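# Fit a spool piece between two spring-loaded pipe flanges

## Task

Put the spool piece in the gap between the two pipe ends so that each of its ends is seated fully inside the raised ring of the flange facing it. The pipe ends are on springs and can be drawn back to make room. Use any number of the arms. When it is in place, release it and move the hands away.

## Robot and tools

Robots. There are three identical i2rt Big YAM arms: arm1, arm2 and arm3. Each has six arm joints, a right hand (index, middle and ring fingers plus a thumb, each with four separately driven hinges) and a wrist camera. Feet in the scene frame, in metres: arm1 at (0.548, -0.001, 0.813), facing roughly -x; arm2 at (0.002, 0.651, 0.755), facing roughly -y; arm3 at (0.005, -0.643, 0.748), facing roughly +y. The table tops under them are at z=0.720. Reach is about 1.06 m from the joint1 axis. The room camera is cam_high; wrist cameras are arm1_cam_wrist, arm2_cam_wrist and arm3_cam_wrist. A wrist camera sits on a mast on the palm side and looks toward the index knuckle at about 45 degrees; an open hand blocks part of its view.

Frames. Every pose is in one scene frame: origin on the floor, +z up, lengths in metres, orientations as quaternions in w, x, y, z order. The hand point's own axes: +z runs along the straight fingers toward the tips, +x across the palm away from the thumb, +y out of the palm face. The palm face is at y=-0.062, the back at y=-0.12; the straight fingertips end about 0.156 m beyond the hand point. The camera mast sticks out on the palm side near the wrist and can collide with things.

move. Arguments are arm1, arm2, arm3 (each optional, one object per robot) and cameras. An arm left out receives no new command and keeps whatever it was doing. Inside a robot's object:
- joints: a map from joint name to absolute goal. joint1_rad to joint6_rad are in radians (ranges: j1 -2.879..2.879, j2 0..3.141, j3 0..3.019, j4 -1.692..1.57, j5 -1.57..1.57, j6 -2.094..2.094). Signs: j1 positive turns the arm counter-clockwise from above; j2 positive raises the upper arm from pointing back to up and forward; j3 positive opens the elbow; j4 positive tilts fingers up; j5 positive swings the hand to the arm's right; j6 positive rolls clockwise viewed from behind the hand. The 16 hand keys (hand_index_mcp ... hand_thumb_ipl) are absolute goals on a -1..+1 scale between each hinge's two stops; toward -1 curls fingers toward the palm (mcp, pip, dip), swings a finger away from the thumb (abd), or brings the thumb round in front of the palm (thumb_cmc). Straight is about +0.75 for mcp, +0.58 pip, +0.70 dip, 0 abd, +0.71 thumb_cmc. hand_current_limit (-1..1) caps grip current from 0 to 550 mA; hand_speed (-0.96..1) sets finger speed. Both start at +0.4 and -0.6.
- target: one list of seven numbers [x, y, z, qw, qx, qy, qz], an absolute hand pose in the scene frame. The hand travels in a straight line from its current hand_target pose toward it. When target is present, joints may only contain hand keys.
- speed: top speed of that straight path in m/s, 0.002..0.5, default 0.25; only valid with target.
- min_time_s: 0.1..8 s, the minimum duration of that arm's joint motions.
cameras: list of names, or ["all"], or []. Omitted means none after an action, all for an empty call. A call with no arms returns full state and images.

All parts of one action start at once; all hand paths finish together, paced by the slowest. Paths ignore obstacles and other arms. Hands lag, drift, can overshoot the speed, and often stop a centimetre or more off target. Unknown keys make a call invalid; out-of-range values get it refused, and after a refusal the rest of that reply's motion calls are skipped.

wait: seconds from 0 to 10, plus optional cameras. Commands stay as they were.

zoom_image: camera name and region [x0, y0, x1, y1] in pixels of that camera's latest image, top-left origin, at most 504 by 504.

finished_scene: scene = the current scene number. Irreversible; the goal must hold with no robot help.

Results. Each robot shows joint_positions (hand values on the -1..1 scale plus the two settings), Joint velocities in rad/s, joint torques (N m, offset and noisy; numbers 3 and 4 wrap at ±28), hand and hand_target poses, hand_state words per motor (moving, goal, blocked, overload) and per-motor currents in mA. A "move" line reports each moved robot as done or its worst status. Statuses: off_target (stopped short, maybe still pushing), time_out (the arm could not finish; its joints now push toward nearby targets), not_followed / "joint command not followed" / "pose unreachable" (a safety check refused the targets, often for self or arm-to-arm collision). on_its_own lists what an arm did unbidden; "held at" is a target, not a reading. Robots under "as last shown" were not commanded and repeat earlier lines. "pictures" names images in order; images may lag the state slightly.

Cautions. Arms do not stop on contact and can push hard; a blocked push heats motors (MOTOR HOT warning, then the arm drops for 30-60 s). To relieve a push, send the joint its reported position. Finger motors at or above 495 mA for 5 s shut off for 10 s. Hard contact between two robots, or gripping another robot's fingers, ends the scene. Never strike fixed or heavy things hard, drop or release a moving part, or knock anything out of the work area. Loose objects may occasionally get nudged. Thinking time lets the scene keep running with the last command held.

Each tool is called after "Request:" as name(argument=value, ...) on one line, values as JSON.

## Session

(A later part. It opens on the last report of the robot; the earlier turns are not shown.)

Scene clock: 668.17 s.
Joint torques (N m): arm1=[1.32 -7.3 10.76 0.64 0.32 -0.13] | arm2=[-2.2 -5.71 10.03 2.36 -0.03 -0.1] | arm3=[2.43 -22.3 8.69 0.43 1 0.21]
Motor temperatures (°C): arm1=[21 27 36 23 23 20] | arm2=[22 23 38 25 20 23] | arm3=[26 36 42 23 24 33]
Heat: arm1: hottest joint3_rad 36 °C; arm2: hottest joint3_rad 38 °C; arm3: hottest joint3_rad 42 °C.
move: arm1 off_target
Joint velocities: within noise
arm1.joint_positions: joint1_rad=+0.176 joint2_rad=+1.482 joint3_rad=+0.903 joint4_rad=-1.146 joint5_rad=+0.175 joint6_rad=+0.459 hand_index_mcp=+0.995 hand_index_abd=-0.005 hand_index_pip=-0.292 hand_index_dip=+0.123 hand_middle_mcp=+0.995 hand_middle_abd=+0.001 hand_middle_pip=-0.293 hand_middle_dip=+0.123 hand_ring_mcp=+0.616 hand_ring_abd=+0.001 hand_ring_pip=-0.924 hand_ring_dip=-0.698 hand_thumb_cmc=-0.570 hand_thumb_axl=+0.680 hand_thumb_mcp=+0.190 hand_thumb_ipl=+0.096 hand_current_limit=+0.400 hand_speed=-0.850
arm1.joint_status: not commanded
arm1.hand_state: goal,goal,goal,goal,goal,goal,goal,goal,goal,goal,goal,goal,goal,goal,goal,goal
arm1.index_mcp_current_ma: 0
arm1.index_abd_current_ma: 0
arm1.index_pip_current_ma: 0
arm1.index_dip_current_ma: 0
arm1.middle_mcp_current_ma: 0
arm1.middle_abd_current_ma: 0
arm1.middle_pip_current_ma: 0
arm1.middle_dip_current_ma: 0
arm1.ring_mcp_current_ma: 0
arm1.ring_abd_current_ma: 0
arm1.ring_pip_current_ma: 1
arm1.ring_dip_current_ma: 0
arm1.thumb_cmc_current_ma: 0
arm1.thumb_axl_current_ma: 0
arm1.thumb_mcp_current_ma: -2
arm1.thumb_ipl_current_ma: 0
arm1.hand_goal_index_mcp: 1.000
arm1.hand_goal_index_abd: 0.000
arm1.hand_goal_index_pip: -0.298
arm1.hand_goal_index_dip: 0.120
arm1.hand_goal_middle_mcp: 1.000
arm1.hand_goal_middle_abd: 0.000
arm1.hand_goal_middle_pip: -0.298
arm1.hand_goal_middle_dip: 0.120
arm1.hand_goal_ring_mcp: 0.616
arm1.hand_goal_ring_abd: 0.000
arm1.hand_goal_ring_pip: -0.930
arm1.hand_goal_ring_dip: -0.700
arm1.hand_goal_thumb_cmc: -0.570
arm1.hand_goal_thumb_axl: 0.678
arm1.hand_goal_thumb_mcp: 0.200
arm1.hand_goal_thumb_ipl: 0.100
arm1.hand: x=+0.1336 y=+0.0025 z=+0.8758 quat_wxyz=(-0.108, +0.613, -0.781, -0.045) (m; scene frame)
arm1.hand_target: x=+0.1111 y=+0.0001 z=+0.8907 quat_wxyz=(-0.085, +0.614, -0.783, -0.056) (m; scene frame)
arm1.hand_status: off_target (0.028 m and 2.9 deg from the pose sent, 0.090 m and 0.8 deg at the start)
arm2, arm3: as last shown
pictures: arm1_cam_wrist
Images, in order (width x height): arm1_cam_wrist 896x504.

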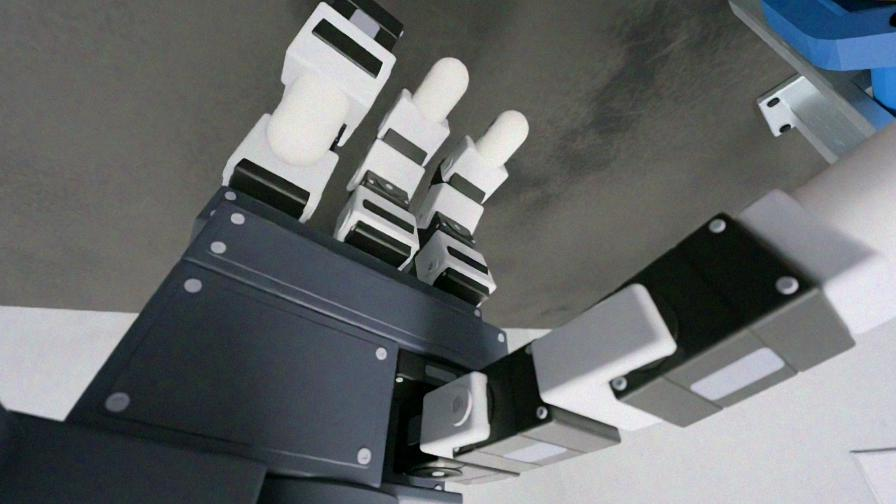

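Request:
move(arm1={"target": [0.07, 0.0, 0.92, -0.085, 0.614, -0.783, -0.056], "speed": 0.1}, cameras=["arm1_cam_wrist"])

Request:
zoom_image(camera="arm1_cam_wrist", region=[640, 0, 896, 200])

Scene clock: 670.00 s.
Joint torques (N m): arm1=[1.32 -8.29 11.95 -0.36 0.32 -0.11] | arm2=[-2.2 -5.77 10.02 2.33 -0.03 -0.1] | arm3=[1.96 -22.42 8.65 0.4 0.99 0.23]
Motor temperatures (°C): arm1=[21 27 36 23 23 20] | arm2=[22 23 38 25 20 23] | arm3=[26 36 42 23 24 33]
Heat: arm1: hottest joint3_rad 36 °C; arm2: hottest joint3_rad 38 °C; arm3: hottest joint3_rad 42 °C.
move: arm1 off_target
Joint velocities: within noise
arm1.joint_positions: joint1_rad=+0.158 joint2_rad=+1.535 joint3_rad=+1.046 joint4_rad=-1.215 joint5_rad=+0.177 joint6_rad=+0.439 hand_index_mcp=+0.996 hand_index_abd=-0.005 hand_index_pip=-0.292 hand_index_dip=+0.123 hand_middle_mcp=+0.995 hand_middle_abd=+0.001 hand_middle_pip=-0.293 hand_middle_dip=+0.123 hand_ring_mcp=+0.616 hand_ring_abd=+0.001 hand_ring_pip=-0.924 hand_ring_dip=-0.698 hand_thumb_cmc=-0.570 hand_thumb_axl=+0.680 hand_thumb_mcp=+0.190 hand_thumb_ipl=+0.096 hand_current_limit=+0.400 hand_speed=-0.850
arm1.joint_status: not commanded
arm1.hand_state: goal,goal,goal,goal,goal,goal,goal,goal,goal,goal,goal,goal,goal,goal,goal,goal
arm1.index_mcp_current_ma: 0
arm1.index_abd_current_ma: 0
arm1.index_pip_current_ma: 0
arm1.index_dip_current_ma: 0
arm1.middle_mcp_current_ma: 0
arm1.middle_abd_current_ma: 0
arm1.middle_pip_current_ma: 0
arm1.middle_dip_current_ma: 0
arm1.ring_mcp_current_ma: 0
arm1.ring_abd_current_ma: 0
arm1.ring_pip_current_ma: 1
arm1.ring_dip_current_ma: 0
arm1.thumb_cmc_current_ma: 0
arm1.thumb_axl_current_ma: 0
arm1.thumb_mcp_current_ma: -2
arm1.thumb_ipl_current_ma: 0
arm1.hand_goal_index_mcp: 1.000
arm1.hand_goal_index_abd: 0.000
arm1.hand_goal_index_pip: -0.298
arm1.hand_goal_index_dip: 0.120
arm1.hand_goal_middle_mcp: 1.000
arm1.hand_goal_middle_abd: 0.000
arm1.hand_goal_middle_pip: -0.298
arm1.hand_goal_middle_dip: 0.120
arm1.hand_goal_ring_mcp: 0.616
arm1.hand_goal_ring_abd: 0.000
arm1.hand_goal_ring_pip: -0.930
arm1.hand_goal_ring_dip: -0.700
arm1.hand_goal_thumb_cmc: -0.570
arm1.hand_goal_thumb_axl: 0.678
arm1.hand_goal_thumb_mcp: 0.200
arm1.hand_goal_thumb_ipl: 0.100
arm1.hand: x=+0.0905 y=+0.0005 z=+0.9039 quat_wxyz=(-0.099, +0.614, -0.782, -0.049) (m; scene frame)
arm1.hand_target: x=+0.0709 y=+0.0001 z=+0.9205 quat_wxyz=(-0.085, +0.614, -0.783, -0.057) (m; scene frame)
arm1.hand_status: off_target (0.026 m and 1.8 deg from the pose sent, 0.077 m and 2.9 deg at the start)
arm2: as last shown
arm3.joint_positions: joint1_rad=+0.491 joint2_rad=+2.271 joint3_rad=+2.477 joint4_rad=-1.694 joint5_rad=+0.739 joint6_rad=+0.592 hand_index_mcp=+1.000 hand_index_abd=-0.007 hand_index_pip=+0.354 hand_index_dip=+0.603 hand_middle_mcp=+0.619 hand_middle_abd=+0.002 hand_middle_pip=-0.926 hand_middle_dip=-0.697 hand_ring_mcp=+0.619 hand_ring_abd=+0.000 hand_ring_pip=-0.925 hand_ring_dip=-0.703 hand_thumb_cmc=-0.574 hand_thumb_axl=+0.679 hand_thumb_mcp=+0.222 hand_thumb_ipl=+0.166 hand_current_limit=+0.700 hand_speed=-0.500
arm3.joint_status: not commanded
arm3.hand_state: goal,goal,goal,goal,goal,goal,goal,goal,goal,goal,goal,goal,goal,goal,goal,goal
arm3.index_mcp_current_ma: 0
arm3.index_abd_current_ma: -1
arm3.index_pip_current_ma: 1
arm3.index_dip_current_ma: 0
arm3.middle_mcp_current_ma: 0
arm3.middle_abd_current_ma: 0
arm3.middle_pip_current_ma: 1
arm3.middle_dip_current_ma: 0
arm3.ring_mcp_current_ma: 0
arm3.ring_abd_current_ma: 0
arm3.ring_pip_current_ma: 1
arm3.ring_dip_current_ma: 0
arm3.thumb_cmc_current_ma: -1
arm3.thumb_axl_current_ma: 0
arm3.thumb_mcp_current_ma: -3
arm3.thumb_ipl_current_ma: -1
arm3.hand_goal_index_mcp: 1.000
arm3.hand_goal_index_abd: 0.000
arm3.hand_goal_index_pip: 0.350
arm3.hand_goal_index_dip: 0.600
arm3.hand_goal_middle_mcp: 0.616
arm3.hand_goal_middle_abd: 0.000
arm3.hand_goal_middle_pip: -0.930
arm3.hand_goal_middle_dip: -0.700
arm3.hand_goal_ring_mcp: 0.616
arm3.hand_goal_ring_abd: 0.000
arm3.hand_goal_ring_pip: -0.930
arm3.hand_goal_ring_dip: -0.700
arm3.hand_goal_thumb_cmc: -0.570
arm3.hand_goal_thumb_axl: 0.678
arm3.hand_goal_thumb_mcp: 0.230
arm3.hand_goal_thumb_ipl: 0.170
arm3.hand: x=-0.2249 y=+0.0995 z=+1.0584 quat_wxyz=(+0.284, +0.052, +0.930, +0.227) (m; scene frame)
arm3.hand_target: x=-0.2198 y=+0.0997 z=+1.0499 quat_wxyz=(+0.289, +0.055, +0.930, +0.219) (m; scene frame)
arm3.hand_status: not commanded
pictures: arm1_cam_wrist
Images, in order (width x height): arm1_cam_wrist 896x504.

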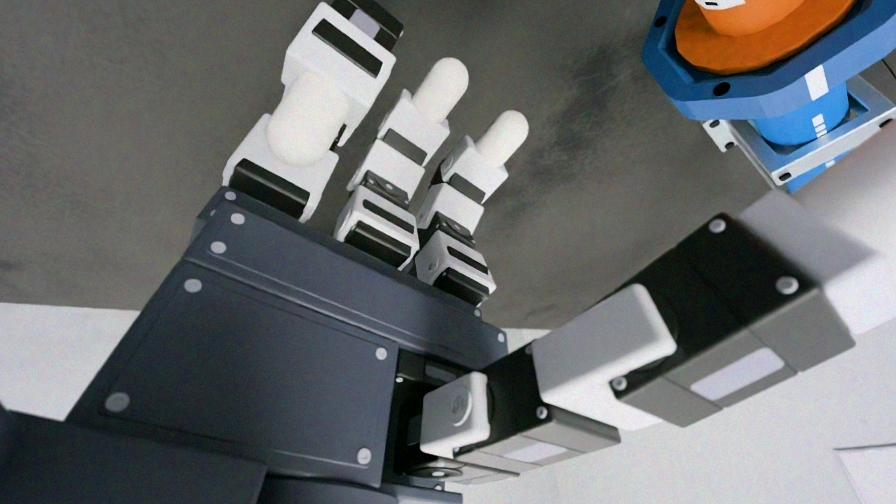

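Scaled by 1.969 from the camera's 896x504 image, which has a finer 1280x720 frame.

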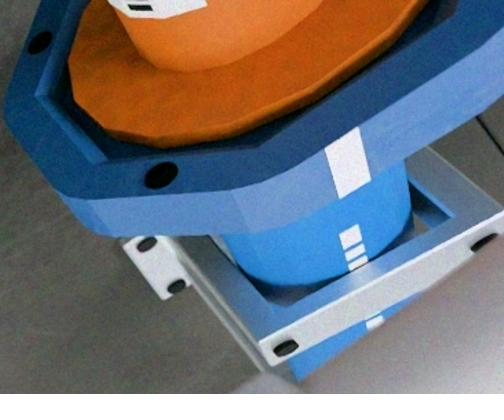

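Request:
move(arm1={"target": [0.20, -0.02, 0.96, -0.085, 0.614, -0.783, -0.056], "speed": 0.2}, cameras=["cam_high"])

Request:
finished_scene(scene=1)

Scene clock: 672.33 s.
Joint torques (N m): arm1=[2.32 -5.48 7.32 -0.34 0.22 0.11] | arm2=[-2.14 -5.83 9.99 2.33 -0.04 -0.1] | arm3=[2.32 -22.36 8.5 0.34 1.02 0.22]
Motor temperatures (°C): arm1=[21 27 36 23 23 20] | arm2=[22 23 38 25 20 23] | arm3=[26 36 42 23 24 33]
Heat: arm1: hottest joint3_rad 36 °C; arm2: hottest joint3_rad 38 °C; arm3: hottest joint3_rad 42 °C.
move: arm1 done
Joint velocities: within noise
arm1.joint_positions: joint1_rad=+0.287 joint2_rad=+1.196 joint3_rad=+0.879 joint4_rad=-1.363 joint5_rad=+0.163 joint6_rad=+0.564 hand_index_mcp=+0.996 hand_index_abd=-0.004 hand_index_pip=-0.292 hand_index_dip=+0.123 hand_middle_mcp=+0.996 hand_middle_abd=+0.001 hand_middle_pip=-0.293 hand_middle_dip=+0.123 hand_ring_mcp=+0.616 hand_ring_abd=+0.001 hand_ring_pip=-0.924 hand_ring_dip=-0.698 hand_thumb_cmc=-0.570 hand_thumb_axl=+0.680 hand_thumb_mcp=+0.190 hand_thumb_ipl=+0.096 hand_current_limit=+0.400 hand_speed=-0.850
arm1.joint_status: not commanded
arm1.hand_state: goal,goal,goal,goal,goal,goal,goal,goal,goal,goal,goal,goal,goal,goal,goal,goal
arm1.index_mcp_current_ma: 0
arm1.index_abd_current_ma: 0
arm1.index_pip_current_ma: 0
arm1.index_dip_current_ma: 0
arm1.middle_mcp_current_ma: 0
arm1.middle_abd_current_ma: 0
arm1.middle_pip_current_ma: 0
arm1.middle_dip_current_ma: 0
arm1.ring_mcp_current_ma: 0
arm1.ring_abd_current_ma: 0
arm1.ring_pip_current_ma: 1
arm1.ring_dip_current_ma: 0
arm1.thumb_cmc_current_ma: 0
arm1.thumb_axl_current_ma: 0
arm1.thumb_mcp_current_ma: -2
arm1.thumb_ipl_current_ma: 0
arm1.hand_goal_index_mcp: 1.000
arm1.hand_goal_index_abd: 0.000
arm1.hand_goal_index_pip: -0.298
arm1.hand_goal_index_dip: 0.120
arm1.hand_goal_middle_mcp: 1.000
arm1.hand_goal_middle_abd: 0.000
arm1.hand_goal_middle_pip: -0.298
arm1.hand_goal_middle_dip: 0.120
arm1.hand_goal_ring_mcp: 0.616
arm1.hand_goal_ring_abd: 0.000
arm1.hand_goal_ring_pip: -0.930
arm1.hand_goal_ring_dip: -0.700
arm1.hand_goal_thumb_cmc: -0.570
arm1.hand_goal_thumb_axl: 0.678
arm1.hand_goal_thumb_mcp: 0.200
arm1.hand_goal_thumb_ipl: 0.100
arm1.hand: x=+0.1927 y=-0.0200 z=+0.9624 quat_wxyz=(-0.079, +0.615, -0.783, -0.058) (m; scene frame)
arm1.hand_target: x=+0.1999 y=-0.0199 z=+0.9599 quat_wxyz=(-0.085, +0.614, -0.783, -0.056) (m; scene frame)
arm1.hand_status: done (0.008 m and 0.8 deg from the pose sent, 0.125 m and 1.9 deg at the start)
arm2, arm3: as last shown
pictures: cam_high
Images, in order (width x height): cam_high 896x504.

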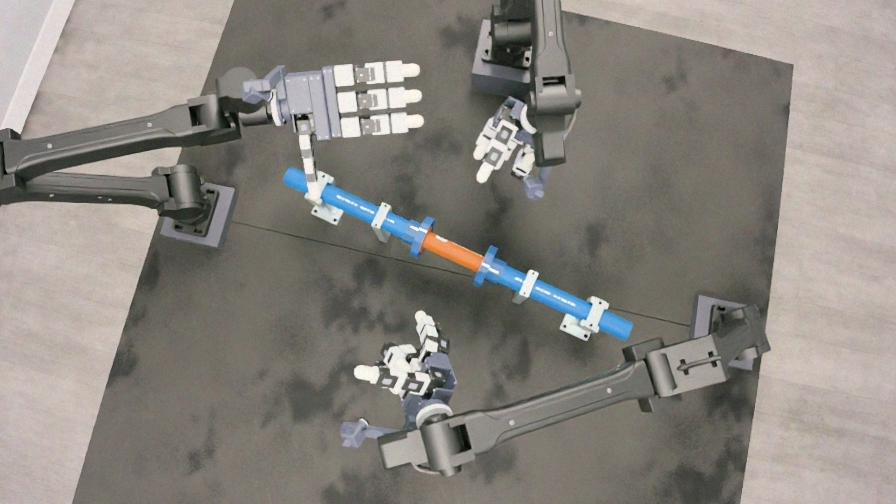

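The scene is finished: the task was done.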